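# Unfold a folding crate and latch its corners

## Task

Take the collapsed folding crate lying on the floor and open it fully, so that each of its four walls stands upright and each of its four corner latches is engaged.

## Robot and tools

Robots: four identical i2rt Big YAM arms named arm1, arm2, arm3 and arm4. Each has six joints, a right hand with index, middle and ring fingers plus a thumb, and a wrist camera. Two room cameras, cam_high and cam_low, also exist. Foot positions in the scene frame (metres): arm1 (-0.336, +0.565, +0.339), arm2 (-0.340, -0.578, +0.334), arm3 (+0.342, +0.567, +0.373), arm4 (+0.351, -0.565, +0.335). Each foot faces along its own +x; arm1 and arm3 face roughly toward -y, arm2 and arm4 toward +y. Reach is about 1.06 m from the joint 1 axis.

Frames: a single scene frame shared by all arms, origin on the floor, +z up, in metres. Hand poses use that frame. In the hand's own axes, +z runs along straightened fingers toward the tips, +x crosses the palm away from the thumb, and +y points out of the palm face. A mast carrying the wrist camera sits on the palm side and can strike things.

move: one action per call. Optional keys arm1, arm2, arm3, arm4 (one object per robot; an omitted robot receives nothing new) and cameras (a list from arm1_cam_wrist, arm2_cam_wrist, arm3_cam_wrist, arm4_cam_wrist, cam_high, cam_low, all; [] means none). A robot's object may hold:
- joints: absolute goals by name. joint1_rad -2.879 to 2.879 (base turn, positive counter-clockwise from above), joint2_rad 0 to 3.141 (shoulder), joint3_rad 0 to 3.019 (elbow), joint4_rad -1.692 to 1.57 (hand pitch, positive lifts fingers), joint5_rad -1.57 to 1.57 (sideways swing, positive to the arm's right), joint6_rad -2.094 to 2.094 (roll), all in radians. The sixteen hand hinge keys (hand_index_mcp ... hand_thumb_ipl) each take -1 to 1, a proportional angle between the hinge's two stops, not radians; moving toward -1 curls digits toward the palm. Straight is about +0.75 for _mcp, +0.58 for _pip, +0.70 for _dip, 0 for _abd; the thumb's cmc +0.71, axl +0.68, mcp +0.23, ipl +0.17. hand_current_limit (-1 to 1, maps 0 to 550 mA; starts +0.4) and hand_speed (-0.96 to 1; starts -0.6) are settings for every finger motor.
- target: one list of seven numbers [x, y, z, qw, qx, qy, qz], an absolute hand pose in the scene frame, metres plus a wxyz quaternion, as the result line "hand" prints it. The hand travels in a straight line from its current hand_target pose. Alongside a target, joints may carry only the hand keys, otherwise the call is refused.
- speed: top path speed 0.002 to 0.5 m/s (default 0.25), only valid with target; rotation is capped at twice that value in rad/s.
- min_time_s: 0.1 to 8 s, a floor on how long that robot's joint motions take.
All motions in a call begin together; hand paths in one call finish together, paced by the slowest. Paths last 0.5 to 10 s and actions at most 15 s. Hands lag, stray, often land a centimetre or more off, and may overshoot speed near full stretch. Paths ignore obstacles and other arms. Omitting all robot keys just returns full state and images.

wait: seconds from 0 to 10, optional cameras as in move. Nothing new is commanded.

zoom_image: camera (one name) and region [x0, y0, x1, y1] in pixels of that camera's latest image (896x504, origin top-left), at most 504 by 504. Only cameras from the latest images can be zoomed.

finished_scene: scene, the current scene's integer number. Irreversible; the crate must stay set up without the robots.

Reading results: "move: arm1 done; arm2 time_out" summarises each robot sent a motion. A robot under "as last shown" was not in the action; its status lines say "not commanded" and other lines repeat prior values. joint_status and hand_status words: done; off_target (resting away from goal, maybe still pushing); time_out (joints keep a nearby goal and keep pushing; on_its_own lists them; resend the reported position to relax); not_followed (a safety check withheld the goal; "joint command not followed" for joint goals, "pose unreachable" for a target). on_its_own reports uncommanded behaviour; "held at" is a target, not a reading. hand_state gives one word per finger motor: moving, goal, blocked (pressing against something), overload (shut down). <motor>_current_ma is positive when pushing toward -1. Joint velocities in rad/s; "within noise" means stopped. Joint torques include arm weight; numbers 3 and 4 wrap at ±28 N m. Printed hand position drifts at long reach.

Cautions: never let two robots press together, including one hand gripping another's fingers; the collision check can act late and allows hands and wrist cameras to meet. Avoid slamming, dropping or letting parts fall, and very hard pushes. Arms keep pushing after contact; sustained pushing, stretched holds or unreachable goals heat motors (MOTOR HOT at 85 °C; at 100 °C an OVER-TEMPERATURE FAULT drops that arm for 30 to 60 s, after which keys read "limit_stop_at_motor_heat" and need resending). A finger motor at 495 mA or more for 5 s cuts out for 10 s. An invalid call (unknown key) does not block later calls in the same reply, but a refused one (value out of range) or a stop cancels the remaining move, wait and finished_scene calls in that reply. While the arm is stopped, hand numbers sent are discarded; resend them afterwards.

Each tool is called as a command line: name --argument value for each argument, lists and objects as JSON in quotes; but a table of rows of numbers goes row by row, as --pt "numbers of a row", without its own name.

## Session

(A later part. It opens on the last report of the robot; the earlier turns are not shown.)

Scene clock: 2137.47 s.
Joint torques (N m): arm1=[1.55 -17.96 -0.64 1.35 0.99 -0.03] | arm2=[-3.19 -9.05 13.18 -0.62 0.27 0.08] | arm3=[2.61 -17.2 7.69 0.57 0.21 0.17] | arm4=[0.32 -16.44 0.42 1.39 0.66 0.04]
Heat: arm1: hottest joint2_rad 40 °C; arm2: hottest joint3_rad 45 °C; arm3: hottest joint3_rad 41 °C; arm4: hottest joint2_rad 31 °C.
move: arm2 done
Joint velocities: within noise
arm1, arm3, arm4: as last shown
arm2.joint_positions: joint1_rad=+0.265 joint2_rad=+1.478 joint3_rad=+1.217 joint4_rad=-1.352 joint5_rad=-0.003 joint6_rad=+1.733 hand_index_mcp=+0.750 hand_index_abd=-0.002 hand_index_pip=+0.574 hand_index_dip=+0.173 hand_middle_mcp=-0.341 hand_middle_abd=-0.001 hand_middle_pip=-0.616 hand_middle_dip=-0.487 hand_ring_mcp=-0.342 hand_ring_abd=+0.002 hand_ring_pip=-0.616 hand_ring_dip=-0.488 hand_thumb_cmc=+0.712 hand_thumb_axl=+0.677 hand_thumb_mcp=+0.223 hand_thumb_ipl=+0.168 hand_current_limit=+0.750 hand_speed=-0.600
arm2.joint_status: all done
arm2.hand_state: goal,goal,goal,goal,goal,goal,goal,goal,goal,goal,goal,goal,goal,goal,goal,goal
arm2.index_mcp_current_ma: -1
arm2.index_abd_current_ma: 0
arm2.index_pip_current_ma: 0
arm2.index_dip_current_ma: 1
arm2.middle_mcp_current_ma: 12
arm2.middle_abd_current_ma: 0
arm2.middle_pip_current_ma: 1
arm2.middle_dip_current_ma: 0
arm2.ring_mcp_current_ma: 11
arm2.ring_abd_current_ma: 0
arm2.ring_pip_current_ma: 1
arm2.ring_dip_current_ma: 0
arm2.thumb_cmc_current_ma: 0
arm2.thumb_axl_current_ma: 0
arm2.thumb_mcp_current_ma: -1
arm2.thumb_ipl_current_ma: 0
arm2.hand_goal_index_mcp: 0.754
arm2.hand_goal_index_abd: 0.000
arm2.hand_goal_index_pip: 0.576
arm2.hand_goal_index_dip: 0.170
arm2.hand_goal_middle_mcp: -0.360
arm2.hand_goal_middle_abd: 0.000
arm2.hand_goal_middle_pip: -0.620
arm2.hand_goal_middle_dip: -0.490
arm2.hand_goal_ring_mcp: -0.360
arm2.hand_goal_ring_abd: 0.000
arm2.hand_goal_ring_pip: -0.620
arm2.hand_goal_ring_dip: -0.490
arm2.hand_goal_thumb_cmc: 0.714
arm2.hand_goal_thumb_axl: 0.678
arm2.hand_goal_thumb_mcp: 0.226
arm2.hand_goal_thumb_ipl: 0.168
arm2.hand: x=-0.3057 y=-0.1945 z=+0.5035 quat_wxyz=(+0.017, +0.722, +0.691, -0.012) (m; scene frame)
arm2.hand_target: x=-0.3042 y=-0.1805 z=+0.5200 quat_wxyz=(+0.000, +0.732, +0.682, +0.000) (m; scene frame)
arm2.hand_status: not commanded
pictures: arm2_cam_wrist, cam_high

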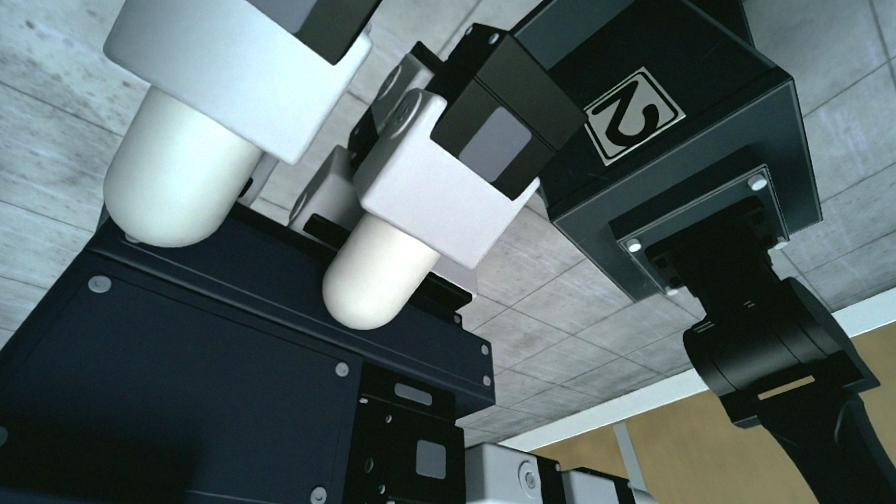

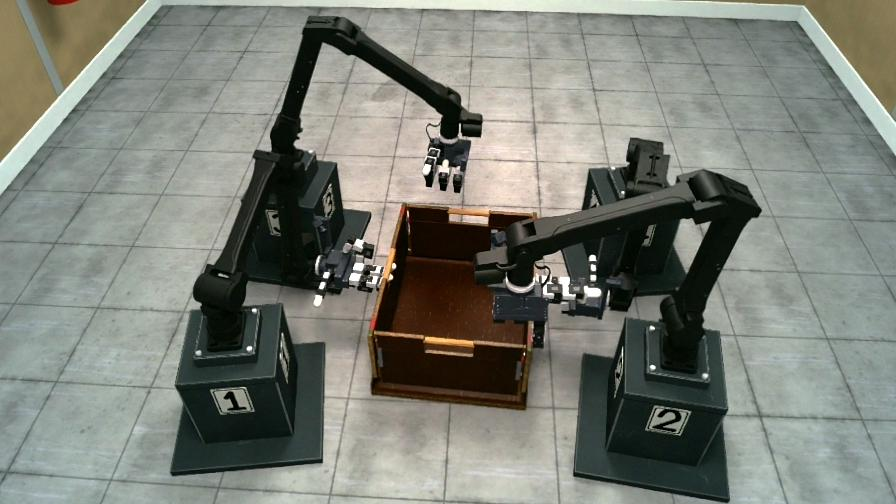

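move --arm2 '{"target": [-0.46, -0.149, 0.42, 0.1918, 0.7155, 0.6488, 0.1737], "speed": 0.25}'

move --arm2 '{"target": [-0.43, -0.149, 0.185, 0.1918, 0.7155, 0.6488, 0.1737], "speed": 0.15}' --cameras '["arm2_cam_wrist", "cam_high"]'

zoom_image --camera "cam_high" --region '[440, 280, 620, 440]'

Scene clock: 2142.17 s.
Joint torques (N m): arm1=[1.55 -17.9 -0.62 1.36 0.98 -0.04] | arm2=[-2.96 -11.58 11.28 -1.24 0.73 0.11] | arm3=[2.73 -17.2 7.66 0.57 0.21 0.16] | arm4=[0.44 -16.32 0.43 1.4 0.68 0.04]
Heat: arm1: hottest joint2_rad 41 °C; arm2: hottest joint3_rad 46 °C; arm3: hottest joint3_rad 41 °C; arm4: hottest joint2_rad 31 °C.
move: arm2 off_target
Joint velocities: within noise
arm1, arm4: as last shown
arm2.joint_positions: joint1_rad=+0.694 joint2_rad=+1.883 joint3_rad=+1.339 joint4_rad=-1.299 joint5_rad=+0.357 joint6_rad=+2.067 hand_index_mcp=+0.756 hand_index_abd=-0.002 hand_index_pip=+0.575 hand_index_dip=+0.173 hand_middle_mcp=-0.342 hand_middle_abd=-0.001 hand_middle_pip=-0.618 hand_middle_dip=-0.487 hand_ring_mcp=-0.342 hand_ring_abd=+0.002 hand_ring_pip=-0.618 hand_ring_dip=-0.488 hand_thumb_cmc=+0.716 hand_thumb_axl=+0.677 hand_thumb_mcp=+0.223 hand_thumb_ipl=+0.168 hand_current_limit=+0.750 hand_speed=-0.600
arm2.joint_status: not commanded
arm2.hand_state: goal,goal,goal,goal,goal,goal,goal,goal,goal,goal,goal,goal,goal,goal,goal,goal
arm2.index_mcp_current_ma: 0
arm2.index_abd_current_ma: 0
arm2.index_pip_current_ma: 0
arm2.index_dip_current_ma: 1
arm2.middle_mcp_current_ma: 11
arm2.middle_abd_current_ma: 0
arm2.middle_pip_current_ma: 0
arm2.middle_dip_current_ma: 0
arm2.ring_mcp_current_ma: 10
arm2.ring_abd_current_ma: 0
arm2.ring_pip_current_ma: 0
arm2.ring_dip_current_ma: 0
arm2.thumb_cmc_current_ma: 0
arm2.thumb_axl_current_ma: 0
arm2.thumb_mcp_current_ma: -1
arm2.thumb_ipl_current_ma: 0
arm2.hand_goal_index_mcp: 0.754
arm2.hand_goal_index_abd: 0.000
arm2.hand_goal_index_pip: 0.576
arm2.hand_goal_index_dip: 0.170
arm2.hand_goal_middle_mcp: -0.360
arm2.hand_goal_middle_abd: 0.000
arm2.hand_goal_middle_pip: -0.620
arm2.hand_goal_middle_dip: -0.490
arm2.hand_goal_ring_mcp: -0.360
arm2.hand_goal_ring_abd: 0.000
arm2.hand_goal_ring_pip: -0.620
arm2.hand_goal_ring_dip: -0.490
arm2.hand_goal_thumb_cmc: 0.714
arm2.hand_goal_thumb_axl: 0.678
arm2.hand_goal_thumb_mcp: 0.226
arm2.hand_goal_thumb_ipl: 0.168
arm2.hand: x=-0.4523 y=-0.1614 z=+0.4160 quat_wxyz=(+0.176, +0.654, +0.723, +0.137) (m; scene frame)
arm2.hand_target: x=-0.4593 y=-0.1492 z=+0.4200 quat_wxyz=(+0.166, +0.662, +0.717, +0.142) (m; scene frame)
arm2.hand_status: off_target (0.015 m and 12.0 deg from the pose sent, 0.181 m and 29.8 deg at the start; a joint's target at an end of its range on 38 of 59 steps)
arm3.joint_positions: joint1_rad=+0.132 joint2_rad=+1.950 joint3_rad=+1.350 joint4_rad=-0.997 joint5_rad=+0.002 joint6_rad=+1.672 hand_index_mcp=-0.533 hand_index_abd=+0.001 hand_index_pip=-0.297 hand_index_dip=-0.698 hand_middle_mcp=-0.342 hand_middle_abd=-0.002 hand_middle_pip=-0.616 hand_middle_dip=-0.487 hand_ring_mcp=-0.340 hand_ring_abd=-0.003 hand_ring_pip=-0.616 hand_ring_dip=-0.487 hand_thumb_cmc=-0.500 hand_thumb_axl=+0.677 hand_thumb_mcp=+0.223 hand_thumb_ipl=+0.168 hand_current_limit=+0.750 hand_speed=-0.600
arm3.joint_status: not commanded
arm3.hand_state: goal,goal,goal,goal,goal,goal,goal,goal,goal,goal,goal,goal,goal,goal,goal,goal
arm3.index_mcp_current_ma: 10
arm3.index_abd_current_ma: 0
arm3.index_pip_current_ma: 0
arm3.index_dip_current_ma: 0
arm3.middle_mcp_current_ma: 10
arm3.middle_abd_current_ma: 0
arm3.middle_pip_current_ma: 1
arm3.middle_dip_current_ma: 0
arm3.ring_mcp_current_ma: 12
arm3.ring_abd_current_ma: 0
arm3.ring_pip_current_ma: 1
arm3.ring_dip_current_ma: 0
arm3.thumb_cmc_current_ma: 0
arm3.thumb_axl_current_ma: 0
arm3.thumb_mcp_current_ma: -1
arm3.thumb_ipl_current_ma: 0
arm3.hand_goal_index_mcp: -0.550
arm3.hand_goal_index_abd: 0.000
arm3.hand_goal_index_pip: -0.300
arm3.hand_goal_index_dip: -0.700
arm3.hand_goal_middle_mcp: -0.360
arm3.hand_goal_middle_abd: 0.000
arm3.hand_goal_middle_pip: -0.620
arm3.hand_goal_middle_dip: -0.490
arm3.hand_goal_ring_mcp: -0.360
arm3.hand_goal_ring_abd: 0.000
arm3.hand_goal_ring_pip: -0.620
arm3.hand_goal_ring_dip: -0.490
arm3.hand_goal_thumb_cmc: -0.500
arm3.hand_goal_thumb_axl: 0.678
arm3.hand_goal_thumb_mcp: 0.226
arm3.hand_goal_thumb_ipl: 0.168
arm3.hand: x=+0.2637 y=+0.0640 z=+0.3726 quat_wxyz=(-0.006, +0.674, -0.739, -0.007) (m; scene frame)
arm3.hand_target: x=+0.2699 y=+0.0601 z=+0.3750 quat_wxyz=(+0.000, +0.672, -0.741, +0.000) (m; scene frame)
arm3.hand_status: not commanded
pictures: none

Scene clock: 2144.53 s.
Joint torques (N m): arm1=[1.55 -17.9 -0.64 1.35 0.99 -0.03] | arm2=[-3.37 -13.16 5.7 -0.51 0.75 0.1] | arm3=[2.67 -17.14 7.68 0.57 0.21 0.17] | arm4=[0.5 -16.44 0.43 1.43 0.68 0.04]
Heat: arm1: hottest joint2_rad 41 °C; arm2: hottest joint3_rad 46 °C; arm3: hottest joint3_rad 41 °C; arm4: hottest joint2_rad 31 °C.
move: arm2 off_target
Joint velocities: within noise
arm1, arm3, arm4: as last shown
arm2.joint_positions: joint1_rad=+0.650 joint2_rad=+2.299 joint3_rad=+1.297 joint4_rad=-0.823 joint5_rad=+0.386 joint6_rad=+2.067 hand_index_mcp=+0.756 hand_index_abd=-0.002 hand_index_pip=+0.575 hand_index_dip=+0.173 hand_middle_mcp=-0.343 hand_middle_abd=-0.001 hand_middle_pip=-0.618 hand_middle_dip=-0.487 hand_ring_mcp=-0.343 hand_ring_abd=+0.002 hand_ring_pip=-0.618 hand_ring_dip=-0.488 hand_thumb_cmc=+0.716 hand_thumb_axl=+0.677 hand_thumb_mcp=+0.223 hand_thumb_ipl=+0.168 hand_current_limit=+0.750 hand_speed=-0.600
arm2.joint_status: not commanded
arm2.hand_state: goal,goal,goal,goal,goal,goal,goal,goal,goal,goal,goal,goal,goal,goal,goal,goal
arm2.index_mcp_current_ma: 0
arm2.index_abd_current_ma: 0
arm2.index_pip_current_ma: 0
arm2.index_dip_current_ma: 1
arm2.middle_mcp_current_ma: 10
arm2.middle_abd_current_ma: 0
arm2.middle_pip_current_ma: 0
arm2.middle_dip_current_ma: 0
arm2.ring_mcp_current_ma: 10
arm2.ring_abd_current_ma: 0
arm2.ring_pip_current_ma: 0
arm2.ring_dip_current_ma: 0
arm2.thumb_cmc_current_ma: 0
arm2.thumb_axl_current_ma: 0
arm2.thumb_mcp_current_ma: -1
arm2.thumb_ipl_current_ma: 0
arm2.hand_goal_index_mcp: 0.754
arm2.hand_goal_index_abd: 0.000
arm2.hand_goal_index_pip: 0.576
arm2.hand_goal_index_dip: 0.170
arm2.hand_goal_middle_mcp: -0.360
arm2.hand_goal_middle_abd: 0.000
arm2.hand_goal_middle_pip: -0.620
arm2.hand_goal_middle_dip: -0.490
arm2.hand_goal_ring_mcp: -0.360
arm2.hand_goal_ring_abd: 0.000
arm2.hand_goal_ring_pip: -0.620
arm2.hand_goal_ring_dip: -0.490
arm2.hand_goal_thumb_cmc: 0.714
arm2.hand_goal_thumb_axl: 0.678
arm2.hand_goal_thumb_mcp: 0.226
arm2.hand_goal_thumb_ipl: 0.168
arm2.hand: x=-0.4323 y=-0.1509 z=+0.1912 quat_wxyz=(+0.174, +0.668, +0.708, +0.149) (m; scene frame)
arm2.hand_target: x=-0.4294 y=-0.1488 z=+0.1850 quat_wxyz=(+0.173, +0.677, +0.699, +0.151) (m; scene frame)
arm2.hand_status: off_target (0.007 m and 9.3 deg from the pose sent, 0.232 m and 12.0 deg at the start; a joint's target at an end of its range on 71 of 71 steps)
pictures: arm2_cam_wrist, cam_high

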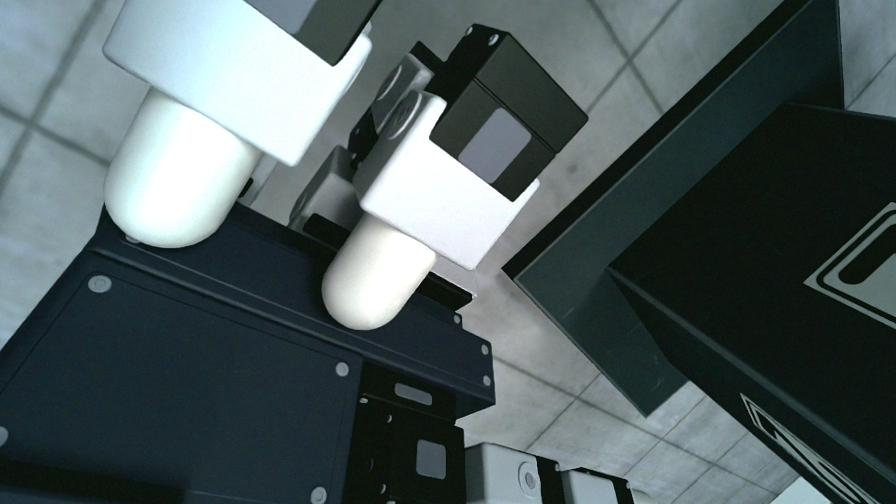

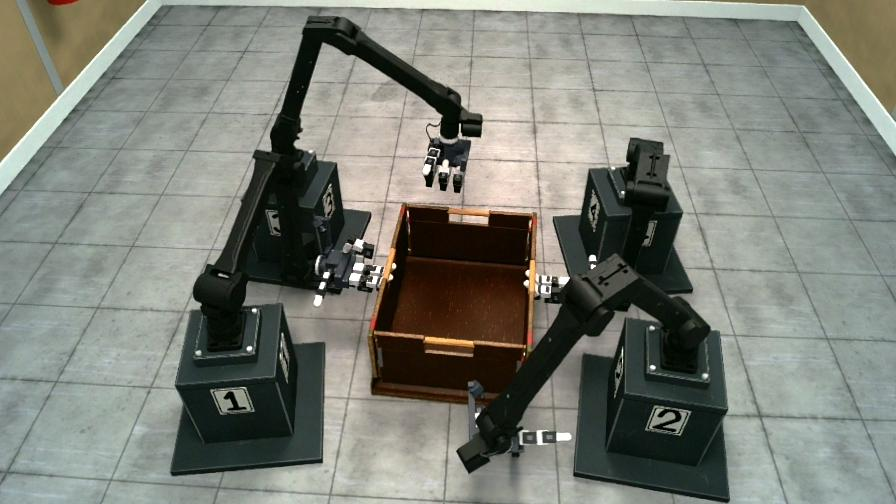

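Scaled by 2.800.

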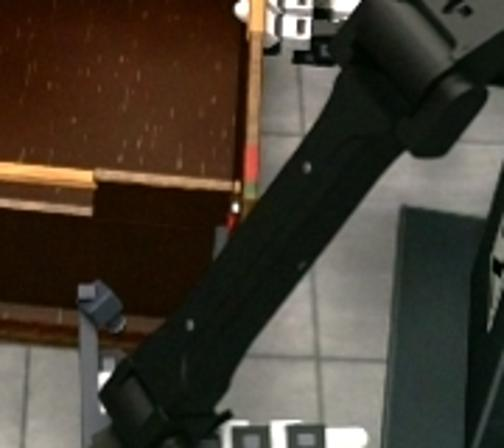

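move --arm2 '{"target": [-0.385, -0.150, 0.180, 0.174, 0.668, 0.708, 0.149], "speed": 0.05, "joints": {"hand_index_dip": -0.174}}' --cameras '["cam_low", "cam_high"]'

Scene clock: 2154.33 s.
Joint torques (N m): arm1=[1.55 -17.9 -0.64 1.35 0.99 -0.03] | arm2=[-3.08 -14.45 3.63 -0.44 0.77 -0.29] | arm3=[2.61 -17.26 7.68 0.55 0.22 0.16] | arm4=[0.5 -16.32 0.42 1.4 0.68 0.05]
Heat: arm1: hottest joint2_rad 41 °C; arm2: hottest joint3_rad 44 °C; arm3: hottest joint3_rad 41 °C; arm4: hottest joint2_rad 31 °C.
move: arm2 done
Joint velocities: within noise
arm1, arm3, arm4: as last shown
arm2.joint_positions: joint1_rad=+0.573 joint2_rad=+2.299 joint3_rad=+1.236 joint4_rad=-0.731 joint5_rad=+0.403 joint6_rad=+1.994 hand_index_mcp=+0.756 hand_index_abd=-0.002 hand_index_pip=+0.575 hand_index_dip=-0.170 hand_middle_mcp=-0.343 hand_middle_abd=-0.001 hand_middle_pip=-0.618 hand_middle_dip=-0.487 hand_ring_mcp=-0.343 hand_ring_abd=+0.002 hand_ring_pip=-0.618 hand_ring_dip=-0.488 hand_thumb_cmc=+0.716 hand_thumb_axl=+0.677 hand_thumb_mcp=+0.223 hand_thumb_ipl=+0.168 hand_current_limit=+0.750 hand_speed=-0.600
arm2.joint_status: all done
arm2.hand_state: goal,goal,goal,goal,goal,goal,goal,goal,goal,goal,goal,goal,goal,goal,goal,goal
arm2.index_mcp_current_ma: 0
arm2.index_abd_current_ma: 0
arm2.index_pip_current_ma: 0
arm2.index_dip_current_ma: 1
arm2.middle_mcp_current_ma: 10
arm2.middle_abd_current_ma: 0
arm2.middle_pip_current_ma: 0
arm2.middle_dip_current_ma: 0
arm2.ring_mcp_current_ma: 10
arm2.ring_abd_current_ma: 0
arm2.ring_pip_current_ma: 0
arm2.ring_dip_current_ma: 0
arm2.thumb_cmc_current_ma: 0
arm2.thumb_axl_current_ma: 0
arm2.thumb_mcp_current_ma: -1
arm2.thumb_ipl_current_ma: 0
arm2.hand_goal_index_mcp: 0.754
arm2.hand_goal_index_abd: 0.000
arm2.hand_goal_index_pip: 0.576
arm2.hand_goal_index_dip: -0.174
arm2.hand_goal_middle_mcp: -0.360
arm2.hand_goal_middle_abd: 0.000
arm2.hand_goal_middle_pip: -0.620
arm2.hand_goal_middle_dip: -0.490
arm2.hand_goal_ring_mcp: -0.360
arm2.hand_goal_ring_abd: 0.000
arm2.hand_goal_ring_pip: -0.620
arm2.hand_goal_ring_dip: -0.490
arm2.hand_goal_thumb_cmc: 0.714
arm2.hand_goal_thumb_axl: 0.678
arm2.hand_goal_thumb_mcp: 0.226
arm2.hand_goal_thumb_ipl: 0.168
arm2.hand: x=-0.3897 y=-0.1498 z=+0.1788 quat_wxyz=(+0.173, +0.671, +0.705, +0.149) (m; scene frame)
arm2.hand_target: x=-0.3851 y=-0.1500 z=+0.1800 quat_wxyz=(+0.174, +0.668, +0.708, +0.149) (m; scene frame)
arm2.hand_status: done (0.005 m and 0.5 deg from the pose sent, 0.049 m and 0.0 deg at the start)
pictures: cam_high, cam_low

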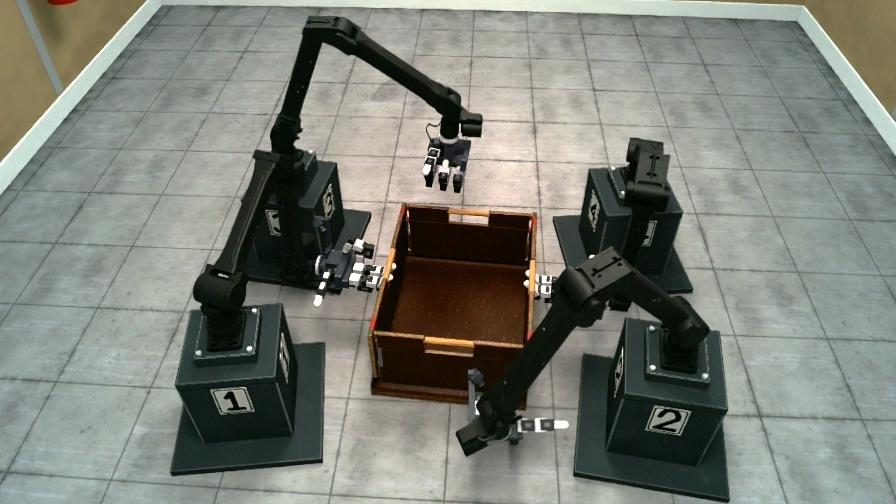

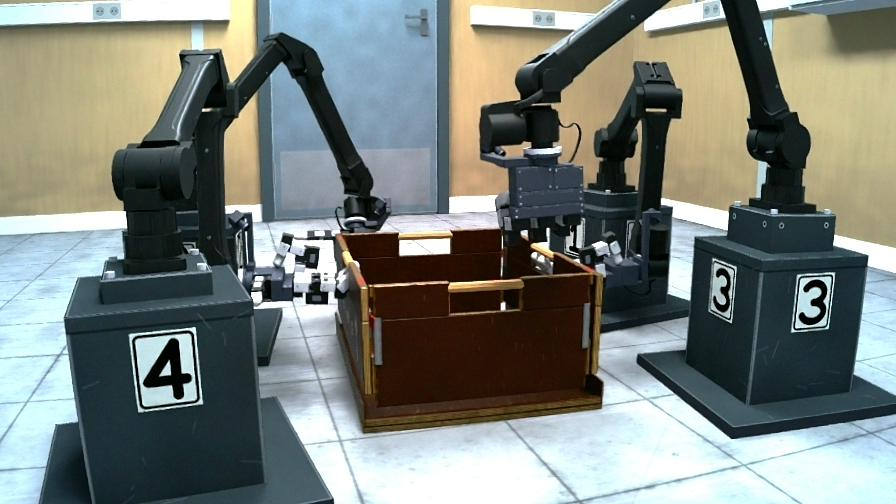

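move --arm2 '{"target": [-0.362, -0.150, 0.180, 0.174, 0.668, 0.708, 0.149], "speed": 0.05}' --cameras '["cam_high"]'

zoom_image --camera "cam_high" --region '[440, 320, 600, 460]'

Scene clock: 2157.33 s.
Joint torques (N m): arm1=[1.67 -17.9 -0.64 1.36 0.98 -0.03] | arm2=[-3.08 -14.56 3.43 -0.4 0.77 -0.33] | arm3=[2.67 -17.2 7.69 0.59 0.22 0.16] | arm4=[0.56 -16.32 0.43 1.39 0.67 0.04]
Heat: arm1: hottest joint2_rad 41 °C; arm2: hottest joint3_rad 44 °C; arm3: hottest joint3_rad 41 °C; arm4: hottest joint2_rad 31 °C.
move: arm2 done
Joint velocities: within noise
arm1, arm3, arm4: as last shown
arm2.joint_positions: joint1_rad=+0.528 joint2_rad=+2.291 joint3_rad=+1.202 joint4_rad=-0.692 joint5_rad=+0.412 joint6_rad=+1.947 hand_index_mcp=+0.756 hand_index_abd=-0.002 hand_index_pip=+0.575 hand_index_dip=-0.170 hand_middle_mcp=-0.343 hand_middle_abd=-0.001 hand_middle_pip=-0.618 hand_middle_dip=-0.487 hand_ring_mcp=-0.343 hand_ring_abd=+0.002 hand_ring_pip=-0.618 hand_ring_dip=-0.488 hand_thumb_cmc=+0.716 hand_thumb_axl=+0.677 hand_thumb_mcp=+0.223 hand_thumb_ipl=+0.168 hand_current_limit=+0.750 hand_speed=-0.600
arm2.joint_status: not commanded
arm2.hand_state: goal,goal,goal,goal,goal,goal,goal,goal,goal,goal,goal,goal,goal,goal,goal,goal
arm2.index_mcp_current_ma: 0
arm2.index_abd_current_ma: 0
arm2.index_pip_current_ma: 0
arm2.index_dip_current_ma: 1
arm2.middle_mcp_current_ma: 10
arm2.middle_abd_current_ma: 0
arm2.middle_pip_current_ma: 0
arm2.middle_dip_current_ma: 0
arm2.ring_mcp_current_ma: 10
arm2.ring_abd_current_ma: 0
arm2.ring_pip_current_ma: 0
arm2.ring_dip_current_ma: 0
arm2.thumb_cmc_current_ma: 0
arm2.thumb_axl_current_ma: 0
arm2.thumb_mcp_current_ma: -1
arm2.thumb_ipl_current_ma: 0
arm2.hand_goal_index_mcp: 0.754
arm2.hand_goal_index_abd: 0.000
arm2.hand_goal_index_pip: 0.576
arm2.hand_goal_index_dip: -0.174
arm2.hand_goal_middle_mcp: -0.360
arm2.hand_goal_middle_abd: 0.000
arm2.hand_goal_middle_pip: -0.620
arm2.hand_goal_middle_dip: -0.490
arm2.hand_goal_ring_mcp: -0.360
arm2.hand_goal_ring_abd: 0.000
arm2.hand_goal_ring_pip: -0.620
arm2.hand_goal_ring_dip: -0.490
arm2.hand_goal_thumb_cmc: 0.714
arm2.hand_goal_thumb_axl: 0.678
arm2.hand_goal_thumb_mcp: 0.226
arm2.hand_goal_thumb_ipl: 0.168
arm2.hand: x=-0.3654 y=-0.1508 z=+0.1767 quat_wxyz=(+0.176, +0.671, +0.705, +0.148) (m; scene frame)
arm2.hand_target: x=-0.3621 y=-0.1501 z=+0.1799 quat_wxyz=(+0.174, +0.668, +0.708, +0.149) (m; scene frame)
arm2.hand_status: done (0.005 m and 0.6 deg from the pose sent, 0.028 m and 0.5 deg at the start)
pictures: cam_high

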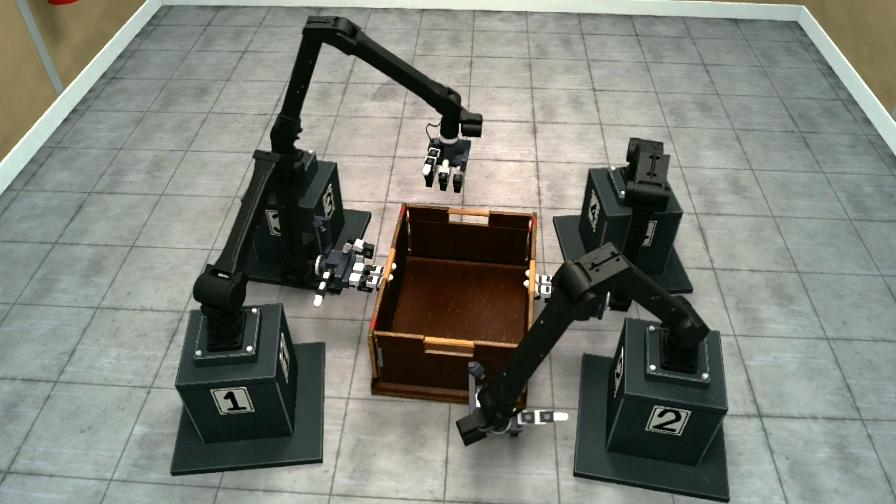

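Scaled by 3.150.

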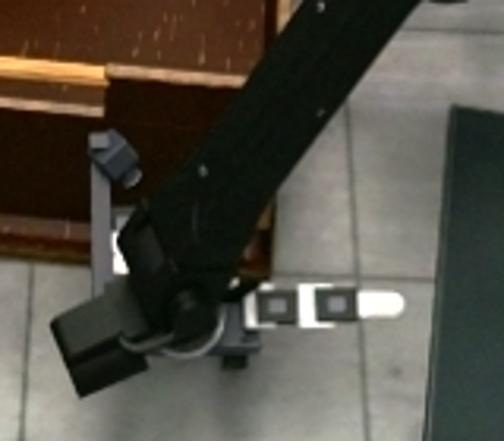

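move --arm2 '{"target": [-0.345, -0.150, 0.182, 0.174, 0.668, 0.708, 0.149], "speed": 0.05}'

Scene clock: 2159.93 s.
Joint torques (N m): arm1=[1.61 -17.9 -0.65 1.37 0.98 -0.03] | arm2=[-3.55 -14.39 3.37 -0.43 0.79 -0.3] | arm3=[2.67 -17.26 7.69 0.58 0.21 0.16] | arm4=[0.5 -16.44 0.42 1.4 0.67 0.06]
Heat: arm1: hottest joint2_rad 41 °C; arm2: hottest joint3_rad 43 °C; arm3: hottest joint3_rad 41 °C; arm4: hottest joint2_rad 31 °C.
move: arm2 done
Joint velocities: within noise
arm1, arm3, arm4: as last shown
arm2.joint_positions: joint1_rad=+0.495 joint2_rad=+2.278 joint3_rad=+1.178 joint4_rad=-0.667 joint5_rad=+0.419 joint6_rad=+1.912 hand_index_mcp=+0.756 hand_index_abd=-0.002 hand_index_pip=+0.575 hand_index_dip=-0.170 hand_middle_mcp=-0.343 hand_middle_abd=-0.001 hand_middle_pip=-0.618 hand_middle_dip=-0.487 hand_ring_mcp=-0.343 hand_ring_abd=+0.002 hand_ring_pip=-0.618 hand_ring_dip=-0.488 hand_thumb_cmc=+0.716 hand_thumb_axl=+0.677 hand_thumb_mcp=+0.223 hand_thumb_ipl=+0.168 hand_current_limit=+0.750 hand_speed=-0.600
arm2.joint_status: not commanded
arm2.hand_state: goal,goal,goal,goal,goal,goal,goal,goal,goal,goal,goal,goal,goal,goal,goal,goal
arm2.index_mcp_current_ma: 0
arm2.index_abd_current_ma: 0
arm2.index_pip_current_ma: 0
arm2.index_dip_current_ma: 1
arm2.middle_mcp_current_ma: 10
arm2.middle_abd_current_ma: 0
arm2.middle_pip_current_ma: 0
arm2.middle_dip_current_ma: 0
arm2.ring_mcp_current_ma: 10
arm2.ring_abd_current_ma: 0
arm2.ring_pip_current_ma: 0
arm2.ring_dip_current_ma: 0
arm2.thumb_cmc_current_ma: 0
arm2.thumb_axl_current_ma: 0
arm2.thumb_mcp_current_ma: -1
arm2.thumb_ipl_current_ma: 0
arm2.hand_goal_index_mcp: 0.754
arm2.hand_goal_index_abd: 0.000
arm2.hand_goal_index_pip: 0.576
arm2.hand_goal_index_dip: -0.174
arm2.hand_goal_middle_mcp: -0.360
arm2.hand_goal_middle_abd: 0.000
arm2.hand_goal_middle_pip: -0.620
arm2.hand_goal_middle_dip: -0.490
arm2.hand_goal_ring_mcp: -0.360
arm2.hand_goal_ring_abd: 0.000
arm2.hand_goal_ring_pip: -0.620
arm2.hand_goal_ring_dip: -0.490
arm2.hand_goal_thumb_cmc: 0.714
arm2.hand_goal_thumb_axl: 0.678
arm2.hand_goal_thumb_mcp: 0.226
arm2.hand_goal_thumb_ipl: 0.168
arm2.hand: x=-0.3488 y=-0.1507 z=+0.1786 quat_wxyz=(+0.175, +0.671, +0.705, +0.148) (m; scene frame)
arm2.hand_target: x=-0.3451 y=-0.1499 z=+0.1820 quat_wxyz=(+0.174, +0.668, +0.708, +0.149) (m; scene frame)
arm2.hand_status: done (0.005 m and 0.5 deg from the pose sent, 0.021 m and 0.6 deg at the start)
pictures: none

move --arm2 '{"target": [-0.325, -0.150, 0.182, 0.174, 0.668, 0.708, 0.149], "speed": 0.05}' --cameras '["cam_high"]'

zoom_image --camera "cam_high" --region '[440, 320, 600, 460]'

Scene clock: 2163.33 s.
Joint torques (N m): arm1=[1.61 -17.9 -0.62 1.35 0.99 -0.03] | arm2=[-2.84 -14.27 3.33 -0.31 0.82 -0.26] | arm3=[2.67 -17.14 7.66 0.57 0.22 0.17] | arm4=[0.26 -16.5 0.38 1.39 0.67 0.05]
Heat: arm1: hottest joint2_rad 41 °C; arm2: hottest joint3_rad 43 °C; arm3: hottest joint3_rad 41 °C; arm4: hottest joint2_rad 31 °C.
move: arm2 done
Joint velocities: within noise
arm1.joint_positions: joint1_rad=+1.140 joint2_rad=+2.631 joint3_rad=+0.942 joint4_rad=+1.569 joint5_rad=+1.394 joint6_rad=+0.123 hand_index_mcp=+0.785 hand_index_abd=-0.012 hand_index_pip=+0.593 hand_index_dip=-0.038 hand_middle_mcp=+0.778 hand_middle_abd=-0.023 hand_middle_pip=+0.589 hand_middle_dip=-0.030 hand_ring_mcp=-0.358 hand_ring_abd=+0.001 hand_ring_pip=-0.620 hand_ring_dip=-0.487 hand_thumb_cmc=+0.721 hand_thumb_axl=+0.677 hand_thumb_mcp=+0.226 hand_thumb_ipl=+0.168 hand_current_limit=+0.750 hand_speed=-0.600
arm1.joint_status: not commanded
arm1.hand_state: blocked,goal,goal,goal,blocked,blocked,goal,goal,goal,goal,goal,goal,goal,goal,goal,goal
arm1.index_mcp_current_ma: 20
arm1.index_abd_current_ma: -2
arm1.index_pip_current_ma: 6
arm1.index_dip_current_ma: 3
arm1.middle_mcp_current_ma: 12
arm1.middle_abd_current_ma: -8
arm1.middle_pip_current_ma: 3
arm1.middle_dip_current_ma: 8
arm1.ring_mcp_current_ma: 0
arm1.ring_abd_current_ma: 0
arm1.ring_pip_current_ma: 0
arm1.ring_dip_current_ma: 0
arm1.thumb_cmc_current_ma: 1
arm1.thumb_axl_current_ma: 0
arm1.thumb_mcp_current_ma: 0
arm1.thumb_ipl_current_ma: 0
arm1.hand_goal_index_mcp: 0.754
arm1.hand_goal_index_abd: 0.000
arm1.hand_goal_index_pip: 0.576
arm1.hand_goal_index_dip: -0.050
arm1.hand_goal_middle_mcp: 0.754
arm1.hand_goal_middle_abd: 0.000
arm1.hand_goal_middle_pip: 0.576
arm1.hand_goal_middle_dip: -0.050
arm1.hand_goal_ring_mcp: -0.360
arm1.hand_goal_ring_abd: 0.000
arm1.hand_goal_ring_pip: -0.620
arm1.hand_goal_ring_dip: -0.490
arm1.hand_goal_thumb_cmc: 0.714
arm1.hand_goal_thumb_axl: 0.678
arm1.hand_goal_thumb_mcp: 0.226
arm1.hand_goal_thumb_ipl: 0.168
arm1.hand: x=+0.0246 y=+0.2837 z=+0.2894 quat_wxyz=(+0.699, +0.714, -0.036, -0.029) (m; scene frame)
arm1.hand_target: x=+0.0201 y=+0.2898 z=+0.2890 quat_wxyz=(+0.699, +0.714, -0.037, -0.035) (m; scene frame)
arm1.hand_status: not commanded
arm2.joint_positions: joint1_rad=+0.455 joint2_rad=+2.268 joint3_rad=+1.153 joint4_rad=-0.633 joint5_rad=+0.426 joint6_rad=+1.868 hand_index_mcp=+0.756 hand_index_abd=-0.002 hand_index_pip=+0.575 hand_index_dip=-0.170 hand_middle_mcp=-0.343 hand_middle_abd=-0.001 hand_middle_pip=-0.618 hand_middle_dip=-0.487 hand_ring_mcp=-0.343 hand_ring_abd=+0.002 hand_ring_pip=-0.618 hand_ring_dip=-0.488 hand_thumb_cmc=+0.716 hand_thumb_axl=+0.677 hand_thumb_mcp=+0.223 hand_thumb_ipl=+0.168 hand_current_limit=+0.750 hand_speed=-0.600
arm2.joint_status: not commanded
arm2.hand_state: goal,goal,goal,goal,goal,goal,goal,goal,goal,goal,goal,goal,goal,goal,goal,goal
arm2.index_mcp_current_ma: 0
arm2.index_abd_current_ma: 0
arm2.index_pip_current_ma: 0
arm2.index_dip_current_ma: 1
arm2.middle_mcp_current_ma: 10
arm2.middle_abd_current_ma: 0
arm2.middle_pip_current_ma: 0
arm2.middle_dip_current_ma: 0
arm2.ring_mcp_current_ma: 10
arm2.ring_abd_current_ma: 0
arm2.ring_pip_current_ma: 0
arm2.ring_dip_current_ma: 0
arm2.thumb_cmc_current_ma: 0
arm2.thumb_axl_current_ma: 0
arm2.thumb_mcp_current_ma: -1
arm2.thumb_ipl_current_ma: 0
arm2.hand_goal_index_mcp: 0.754
arm2.hand_goal_index_abd: 0.000
arm2.hand_goal_index_pip: 0.576
arm2.hand_goal_index_dip: -0.174
arm2.hand_goal_middle_mcp: -0.360
arm2.hand_goal_middle_abd: 0.000
arm2.hand_goal_middle_pip: -0.620
arm2.hand_goal_middle_dip: -0.490
arm2.hand_goal_ring_mcp: -0.360
arm2.hand_goal_ring_abd: 0.000
arm2.hand_goal_ring_pip: -0.620
arm2.hand_goal_ring_dip: -0.490
arm2.hand_goal_thumb_cmc: 0.714
arm2.hand_goal_thumb_axl: 0.678
arm2.hand_goal_thumb_mcp: 0.226
arm2.hand_goal_thumb_ipl: 0.168
arm2.hand: x=-0.3285 y=-0.1506 z=+0.1786 quat_wxyz=(+0.176, +0.671, +0.705, +0.148) (m; scene frame)
arm2.hand_target: x=-0.3250 y=-0.1500 z=+0.1820 quat_wxyz=(+0.174, +0.668, +0.708, +0.149) (m; scene frame)
arm2.hand_status: done (0.005 m and 0.5 deg from the pose sent, 0.024 m and 0.5 deg at the start)
arm3: as last shown
arm4.joint_positions: joint1_rad=+1.246 joint2_rad=+2.617 joint3_rad=+0.934 joint4_rad=+1.558 joint5_rad=+1.474 joint6_rad=+0.120 hand_index_mcp=+0.800 hand_index_abd=-0.016 hand_index_pip=+0.608 hand_index_dip=-0.033 hand_middle_mcp=+0.771 hand_middle_abd=-0.008 hand_middle_pip=+0.613 hand_middle_dip=+0.036 hand_ring_mcp=-0.358 hand_ring_abd=+0.001 hand_ring_pip=-0.620 hand_ring_dip=-0.488 hand_thumb_cmc=+0.721 hand_thumb_axl=+0.677 hand_thumb_mcp=+0.224 hand_thumb_ipl=+0.168 hand_current_limit=+0.750 hand_speed=-0.600
arm4.joint_status: not commanded
arm4.hand_state: blocked,goal,blocked,goal,goal,goal,blocked,blocked,goal,goal,goal,goal,goal,goal,goal,goal
arm4.index_mcp_current_ma: 46
arm4.index_abd_current_ma: -5
arm4.index_pip_current_ma: 22
arm4.index_dip_current_ma: 7
arm4.middle_mcp_current_ma: 7
arm4.middle_abd_current_ma: -1
arm4.middle_pip_current_ma: 29
arm4.middle_dip_current_ma: 27
arm4.ring_mcp_current_ma: 0
arm4.ring_abd_current_ma: 0
arm4.ring_pip_current_ma: 0
arm4.ring_dip_current_ma: 0
arm4.thumb_cmc_current_ma: 1
arm4.thumb_axl_current_ma: 0
arm4.thumb_mcp_current_ma: 0
arm4.thumb_ipl_current_ma: 0
arm4.hand_goal_index_mcp: 0.754
arm4.hand_goal_index_abd: 0.000
arm4.hand_goal_index_pip: 0.576
arm4.hand_goal_index_dip: -0.050
arm4.hand_goal_middle_mcp: 0.754
arm4.hand_goal_middle_abd: 0.000
arm4.hand_goal_middle_pip: 0.576
arm4.hand_goal_middle_dip: 0.000
arm4.hand_goal_ring_mcp: -0.360
arm4.hand_goal_ring_abd: 0.000
arm4.hand_goal_ring_pip: -0.620
arm4.hand_goal_ring_dip: -0.490
arm4.hand_goal_thumb_cmc: 0.714
arm4.hand_goal_thumb_axl: 0.678
arm4.hand_goal_thumb_mcp: 0.226
arm4.hand_goal_thumb_ipl: 0.168
arm4.hand: x=-0.0165 y=-0.3135 z=+0.2877 quat_wxyz=(+0.038, +0.030, +0.710, +0.703) (m; scene frame)
arm4.hand_target: x=-0.0160 y=-0.3180 z=+0.2860 quat_wxyz=(+0.035, +0.035, +0.709, +0.704) (m; scene frame)
arm4.hand_status: not commanded
pictures: cam_high

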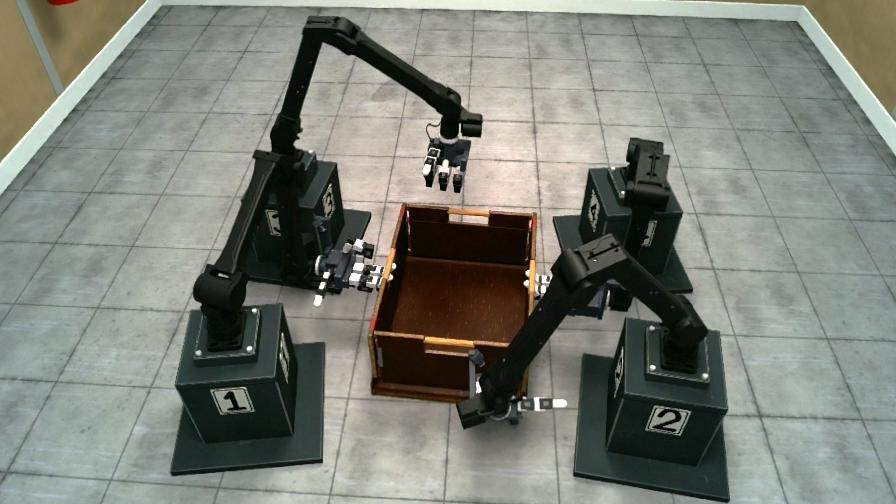

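Scaled by 3.150.

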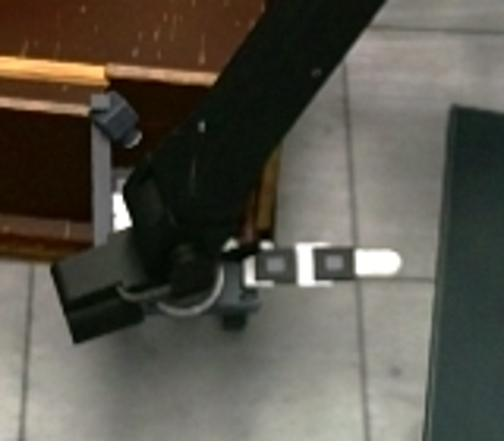

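move --arm2 '{"target": [-0.325, -0.158, 0.182, 0.174, 0.668, 0.708, 0.149], "speed": 0.05}'

move --arm2 '{"target": [-0.308, -0.158, 0.182, 0.174, 0.668, 0.708, 0.149], "speed": 0.05}' --cameras '["cam_high", "arm2_cam_wrist"]'

zoom_image --camera "cam_high" --region '[440, 320, 600, 460]'

Scene clock: 2170.63 s.
Joint torques (N m): arm1=[1.55 -17.96 -0.64 1.35 0.98 -0.03] | arm2=[-2.49 -14.33 3.22 -0.27 0.77 -0.21] | arm3=[2.73 -17.2 7.71 0.58 0.22 0.16] | arm4=[0.62 -16.5 0.39 1.36 0.68 0.05]
Heat: arm1: hottest joint2_rad 41 °C; arm2: hottest joint3_rad 42 °C; arm3: hottest joint3_rad 41 °C; arm4: hottest joint2_rad 31 °C.
move: arm2 done
Joint velocities: within noise
arm1, arm3, arm4: as last shown
arm2.joint_positions: joint1_rad=+0.455 joint2_rad=+2.259 joint3_rad=+1.128 joint4_rad=-0.620 joint5_rad=+0.426 joint6_rad=+1.868 hand_index_mcp=+0.756 hand_index_abd=-0.002 hand_index_pip=+0.575 hand_index_dip=-0.170 hand_middle_mcp=-0.343 hand_middle_abd=-0.001 hand_middle_pip=-0.618 hand_middle_dip=-0.487 hand_ring_mcp=-0.343 hand_ring_abd=+0.002 hand_ring_pip=-0.618 hand_ring_dip=-0.488 hand_thumb_cmc=+0.716 hand_thumb_axl=+0.677 hand_thumb_mcp=+0.223 hand_thumb_ipl=+0.168 hand_current_limit=+0.750 hand_speed=-0.600
arm2.joint_status: not commanded
arm2.hand_state: goal,goal,goal,goal,goal,goal,goal,goal,goal,goal,goal,goal,goal,goal,goal,goal
arm2.index_mcp_current_ma: 0
arm2.index_abd_current_ma: 0
arm2.index_pip_current_ma: 0
arm2.index_dip_current_ma: 1
arm2.middle_mcp_current_ma: 10
arm2.middle_abd_current_ma: 0
arm2.middle_pip_current_ma: 0
arm2.middle_dip_current_ma: 0
arm2.ring_mcp_current_ma: 10
arm2.ring_abd_current_ma: 0
arm2.ring_pip_current_ma: 0
arm2.ring_dip_current_ma: 0
arm2.thumb_cmc_current_ma: 0
arm2.thumb_axl_current_ma: 0
arm2.thumb_mcp_current_ma: -1
arm2.thumb_ipl_current_ma: 0
arm2.hand_goal_index_mcp: 0.754
arm2.hand_goal_index_abd: 0.000
arm2.hand_goal_index_pip: 0.576
arm2.hand_goal_index_dip: -0.174
arm2.hand_goal_middle_mcp: -0.360
arm2.hand_goal_middle_abd: 0.000
arm2.hand_goal_middle_pip: -0.620
arm2.hand_goal_middle_dip: -0.490
arm2.hand_goal_ring_mcp: -0.360
arm2.hand_goal_ring_abd: 0.000
arm2.hand_goal_ring_pip: -0.620
arm2.hand_goal_ring_dip: -0.490
arm2.hand_goal_thumb_cmc: 0.714
arm2.hand_goal_thumb_axl: 0.678
arm2.hand_goal_thumb_mcp: 0.226
arm2.hand_goal_thumb_ipl: 0.168
arm2.hand: x=-0.3261 y=-0.1583 z=+0.1788 quat_wxyz=(+0.177, +0.671, +0.705, +0.147) (m; scene frame)
arm2.hand_target: x=-0.3250 y=-0.1581 z=+0.1820 quat_wxyz=(+0.174, +0.668, +0.708, +0.149) (m; scene frame)
arm2.hand_status: done (0.003 m and 0.6 deg from the pose sent, 0.009 m and 0.6 deg at the start)
pictures: none

Scene clock: 2171.73 s.
Joint torques (N m): arm1=[1.55 -17.96 -0.64 1.36 0.98 -0.03] | arm2=[-2.55 -13.92 3.15 -0.28 0.82 -0.27] | arm3=[2.67 -17.2 7.69 0.57 0.22 0.16] | arm4=[0.44 -16.5 0.39 1.36 0.68 0.05]
Heat: arm1: hottest joint2_rad 41 °C; arm2: hottest joint3_rad 42 °C; arm3: hottest joint3_rad 41 °C; arm4: hottest joint2_rad 31 °C.
move: arm2 done
Joint velocities: within noise
arm1, arm3, arm4: as last shown
arm2.joint_positions: joint1_rad=+0.425 joint2_rad=+2.252 joint3_rad=+1.109 joint4_rad=-0.592 joint5_rad=+0.431 joint6_rad=+1.835 hand_index_mcp=+0.756 hand_index_abd=-0.002 hand_index_pip=+0.575 hand_index_dip=-0.170 hand_middle_mcp=-0.343 hand_middle_abd=-0.001 hand_middle_pip=-0.618 hand_middle_dip=-0.487 hand_ring_mcp=-0.343 hand_ring_abd=+0.002 hand_ring_pip=-0.618 hand_ring_dip=-0.488 hand_thumb_cmc=+0.716 hand_thumb_axl=+0.677 hand_thumb_mcp=+0.223 hand_thumb_ipl=+0.168 hand_current_limit=+0.750 hand_speed=-0.600
arm2.joint_status: not commanded
arm2.hand_state: goal,goal,goal,goal,goal,goal,goal,goal,goal,goal,goal,goal,goal,goal,goal,goal
arm2.index_mcp_current_ma: 0
arm2.index_abd_current_ma: 0
arm2.index_pip_current_ma: 0
arm2.index_dip_current_ma: 1
arm2.middle_mcp_current_ma: 10
arm2.middle_abd_current_ma: 0
arm2.middle_pip_current_ma: 0
arm2.middle_dip_current_ma: 0
arm2.ring_mcp_current_ma: 10
arm2.ring_abd_current_ma: 0
arm2.ring_pip_current_ma: 0
arm2.ring_dip_current_ma: 0
arm2.thumb_cmc_current_ma: 0
arm2.thumb_axl_current_ma: 0
arm2.thumb_mcp_current_ma: -1
arm2.thumb_ipl_current_ma: 0
arm2.hand_goal_index_mcp: 0.754
arm2.hand_goal_index_abd: 0.000
arm2.hand_goal_index_pip: 0.576
arm2.hand_goal_index_dip: -0.174
arm2.hand_goal_middle_mcp: -0.360
arm2.hand_goal_middle_abd: 0.000
arm2.hand_goal_middle_pip: -0.620
arm2.hand_goal_middle_dip: -0.490
arm2.hand_goal_ring_mcp: -0.360
arm2.hand_goal_ring_abd: 0.000
arm2.hand_goal_ring_pip: -0.620
arm2.hand_goal_ring_dip: -0.490
arm2.hand_goal_thumb_cmc: 0.714
arm2.hand_goal_thumb_axl: 0.678
arm2.hand_goal_thumb_mcp: 0.226
arm2.hand_goal_thumb_ipl: 0.168
arm2.hand: x=-0.3115 y=-0.1585 z=+0.1786 quat_wxyz=(+0.175, +0.671, +0.705, +0.148) (m; scene frame)
arm2.hand_target: x=-0.3080 y=-0.1580 z=+0.1820 quat_wxyz=(+0.174, +0.668, +0.708, +0.149) (m; scene frame)
arm2.hand_status: done (0.005 m and 0.5 deg from the pose sent, 0.018 m and 0.6 deg at the start)
pictures: arm2_cam_wrist, cam_high

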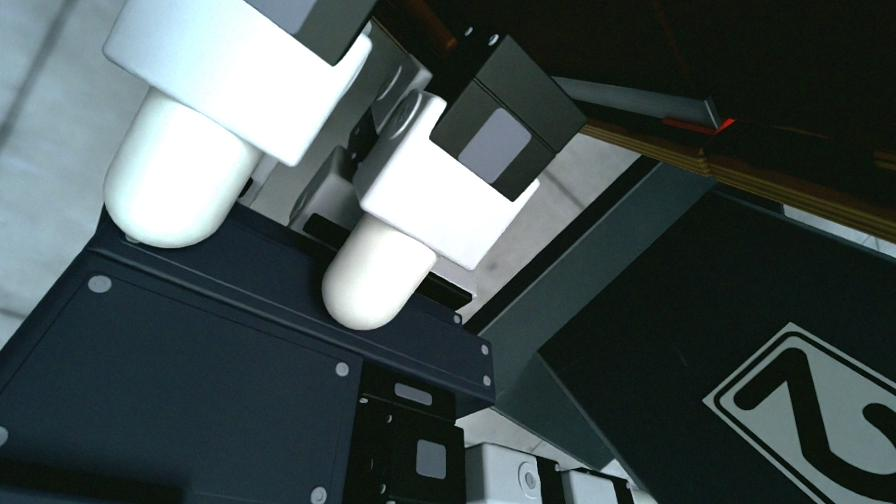

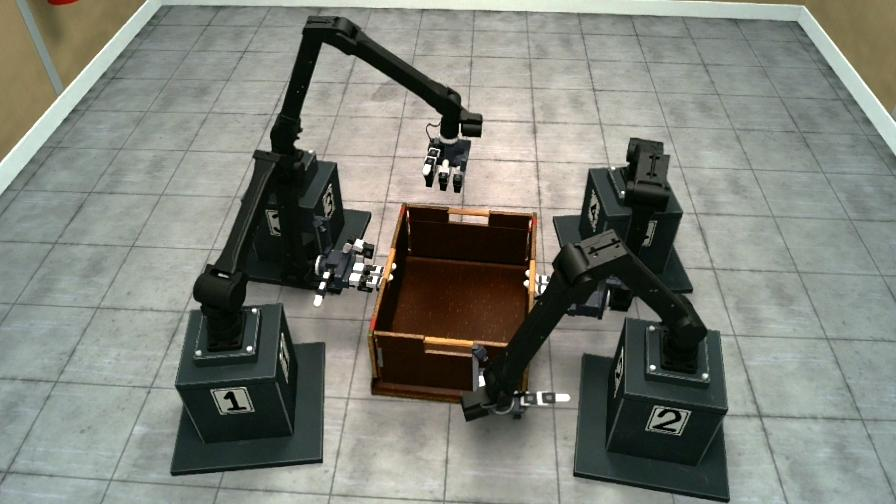

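Scaled by 3.150.

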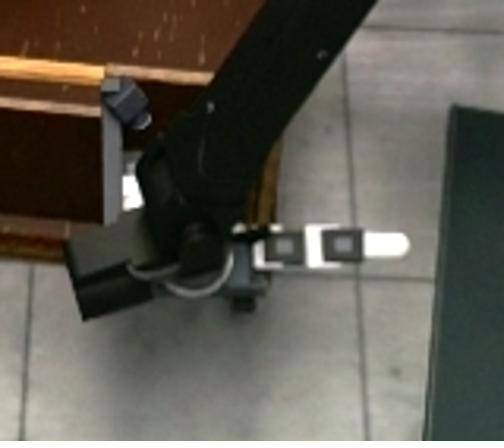

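zoom_image --camera "arm2_cam_wrist" --region '[370, 0, 896, 240]'

zoom_image --camera "arm2_cam_wrist" --region '[540, 50, 760, 190]'

Region (370, 0, 896, 240) is 526x240 pixels. A region can be at most 504 by 504 pixels.

Scaled by 2.291.

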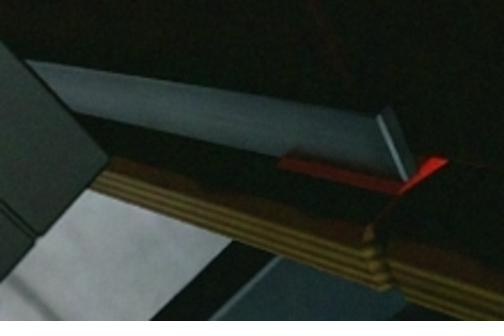

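move --arm2 '{"target": [-0.290, -0.158, 0.182, 0.174, 0.668, 0.708, 0.149], "speed": 0.05}' --cameras '["cam_high", "arm2_cam_wrist"]'

zoom_image --camera "arm2_cam_wrist" --region '[400, 0, 896, 240]'

zoom_image --camera "cam_high" --region '[440, 320, 600, 460]'

Scene clock: 2182.10 s.
Joint torques (N m): arm1=[1.61 -17.9 -0.64 1.37 0.99 -0.03] | arm2=[-4.01 -13.63 3.15 -0.1 0.93 -0.42] | arm3=[2.67 -17.2 7.68 0.57 0.22 0.16] | arm4=[0.44 -16.38 0.4 1.39 0.67 0.05]
Heat: arm1: hottest joint2_rad 41 °C; arm2: hottest joint3_rad 41 °C; arm3: hottest joint3_rad 41 °C; arm4: hottest joint2_rad 31 °C.
move: arm2 done
Joint velocities: within noise
arm1, arm4: as last shown
arm2.joint_positions: joint1_rad=+0.399 joint2_rad=+2.241 joint3_rad=+1.091 joint4_rad=-0.566 joint5_rad=+0.434 joint6_rad=+1.805 hand_index_mcp=+0.771 hand_index_abd=+0.006 hand_index_pip=+0.577 hand_index_dip=-0.181 hand_middle_mcp=-0.343 hand_middle_abd=-0.001 hand_middle_pip=-0.618 hand_middle_dip=-0.487 hand_ring_mcp=-0.343 hand_ring_abd=+0.002 hand_ring_pip=-0.618 hand_ring_dip=-0.488 hand_thumb_cmc=+0.716 hand_thumb_axl=+0.677 hand_thumb_mcp=+0.223 hand_thumb_ipl=+0.168 hand_current_limit=+0.750 hand_speed=-0.600
arm2.joint_status: not commanded
arm2.hand_state: goal,goal,goal,goal,goal,goal,goal,goal,goal,goal,goal,goal,goal,goal,goal,goal
arm2.index_mcp_current_ma: 10
arm2.index_abd_current_ma: 1
arm2.index_pip_current_ma: 0
arm2.index_dip_current_ma: -2
arm2.middle_mcp_current_ma: 10
arm2.middle_abd_current_ma: 0
arm2.middle_pip_current_ma: 0
arm2.middle_dip_current_ma: 0
arm2.ring_mcp_current_ma: 10
arm2.ring_abd_current_ma: 0
arm2.ring_pip_current_ma: 0
arm2.ring_dip_current_ma: 0
arm2.thumb_cmc_current_ma: 0
arm2.thumb_axl_current_ma: 0
arm2.thumb_mcp_current_ma: -1
arm2.thumb_ipl_current_ma: 0
arm2.hand_goal_index_mcp: 0.754
arm2.hand_goal_index_abd: 0.000
arm2.hand_goal_index_pip: 0.576
arm2.hand_goal_index_dip: -0.174
arm2.hand_goal_middle_mcp: -0.360
arm2.hand_goal_middle_abd: 0.000
arm2.hand_goal_middle_pip: -0.620
arm2.hand_goal_middle_dip: -0.490
arm2.hand_goal_ring_mcp: -0.360
arm2.hand_goal_ring_abd: 0.000
arm2.hand_goal_ring_pip: -0.620
arm2.hand_goal_ring_dip: -0.490
arm2.hand_goal_thumb_cmc: 0.714
arm2.hand_goal_thumb_axl: 0.678
arm2.hand_goal_thumb_mcp: 0.226
arm2.hand_goal_thumb_ipl: 0.168
arm2.hand: x=-0.2996 y=-0.1582 z=+0.1799 quat_wxyz=(+0.172, +0.671, +0.706, +0.149) (m; scene frame)
arm2.hand_target: x=-0.2902 y=-0.1581 z=+0.1819 quat_wxyz=(+0.174, +0.668, +0.708, +0.149) (m; scene frame)
arm2.hand_status: done (0.010 m and 0.5 deg from the pose sent, 0.022 m and 0.5 deg at the start)
arm3.joint_positions: joint1_rad=+0.132 joint2_rad=+1.950 joint3_rad=+1.350 joint4_rad=-0.997 joint5_rad=+0.002 joint6_rad=+1.672 hand_index_mcp=-0.533 hand_index_abd=+0.001 hand_index_pip=-0.297 hand_index_dip=-0.698 hand_middle_mcp=-0.342 hand_middle_abd=-0.002 hand_middle_pip=-0.616 hand_middle_dip=-0.487 hand_ring_mcp=-0.340 hand_ring_abd=-0.003 hand_ring_pip=-0.616 hand_ring_dip=-0.487 hand_thumb_cmc=-0.500 hand_thumb_axl=+0.677 hand_thumb_mcp=+0.223 hand_thumb_ipl=+0.168 hand_current_limit=+0.750 hand_speed=-0.600
arm3.joint_status: not commanded
arm3.hand_state: goal,goal,goal,goal,goal,goal,goal,goal,goal,goal,goal,goal,goal,goal,goal,goal
arm3.index_mcp_current_ma: 10
arm3.index_abd_current_ma: 0
arm3.index_pip_current_ma: 0
arm3.index_dip_current_ma: 0
arm3.middle_mcp_current_ma: 10
arm3.middle_abd_current_ma: 0
arm3.middle_pip_current_ma: 1
arm3.middle_dip_current_ma: 0
arm3.ring_mcp_current_ma: 12
arm3.ring_abd_current_ma: 0
arm3.ring_pip_current_ma: 1
arm3.ring_dip_current_ma: 0
arm3.thumb_cmc_current_ma: 0
arm3.thumb_axl_current_ma: 0
arm3.thumb_mcp_current_ma: -1
arm3.thumb_ipl_current_ma: 0
arm3.hand_goal_index_mcp: -0.550
arm3.hand_goal_index_abd: 0.000
arm3.hand_goal_index_pip: -0.300
arm3.hand_goal_index_dip: -0.700
arm3.hand_goal_middle_mcp: -0.360
arm3.hand_goal_middle_abd: 0.000
arm3.hand_goal_middle_pip: -0.620
arm3.hand_goal_middle_dip: -0.490
arm3.hand_goal_ring_mcp: -0.360
arm3.hand_goal_ring_abd: 0.000
arm3.hand_goal_ring_pip: -0.620
arm3.hand_goal_ring_dip: -0.490
arm3.hand_goal_thumb_cmc: -0.500
arm3.hand_goal_thumb_axl: 0.678
arm3.hand_goal_thumb_mcp: 0.226
arm3.hand_goal_thumb_ipl: 0.168
arm3.hand: x=+0.2637 y=+0.0640 z=+0.3726 quat_wxyz=(-0.006, +0.674, -0.739, -0.007) (m; scene frame)
arm3.hand_target: x=+0.2699 y=+0.0601 z=+0.3750 quat_wxyz=(+0.000, +0.672, -0.741, +0.000) (m; scene frame)
arm3.hand_status: not commanded
arm4.hand_target: x=-0.0160 y=-0.3180 z=+0.2859 quat_wxyz=(+0.035, +0.035, +0.709, +0.704) (m; scene frame)
pictures: arm2_cam_wrist, cam_high

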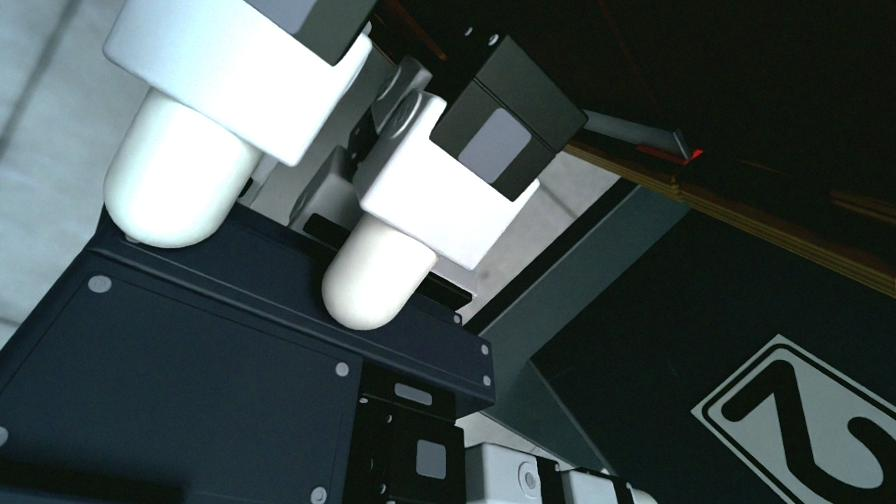

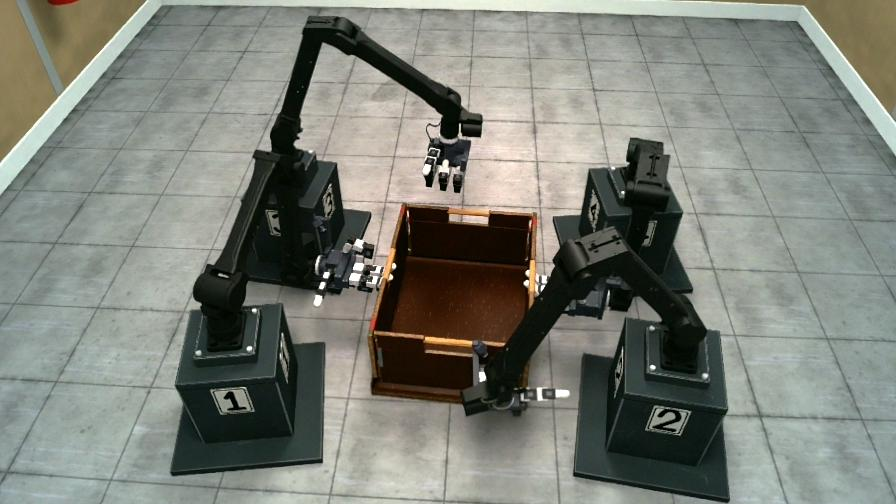

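Scaled by 1.016.

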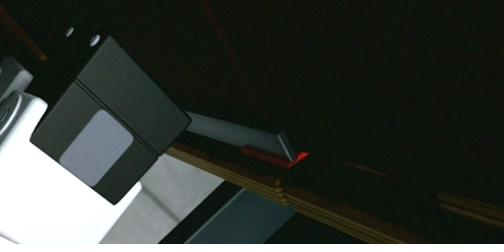

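Scaled by 3.150.

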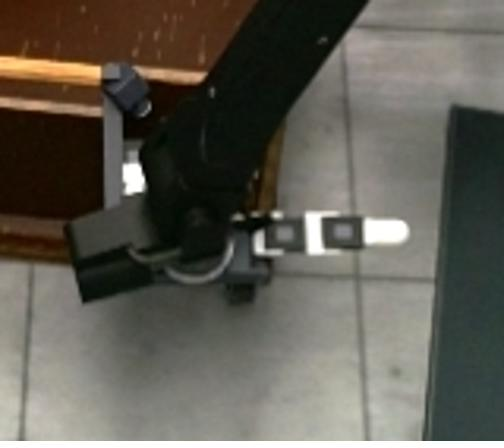

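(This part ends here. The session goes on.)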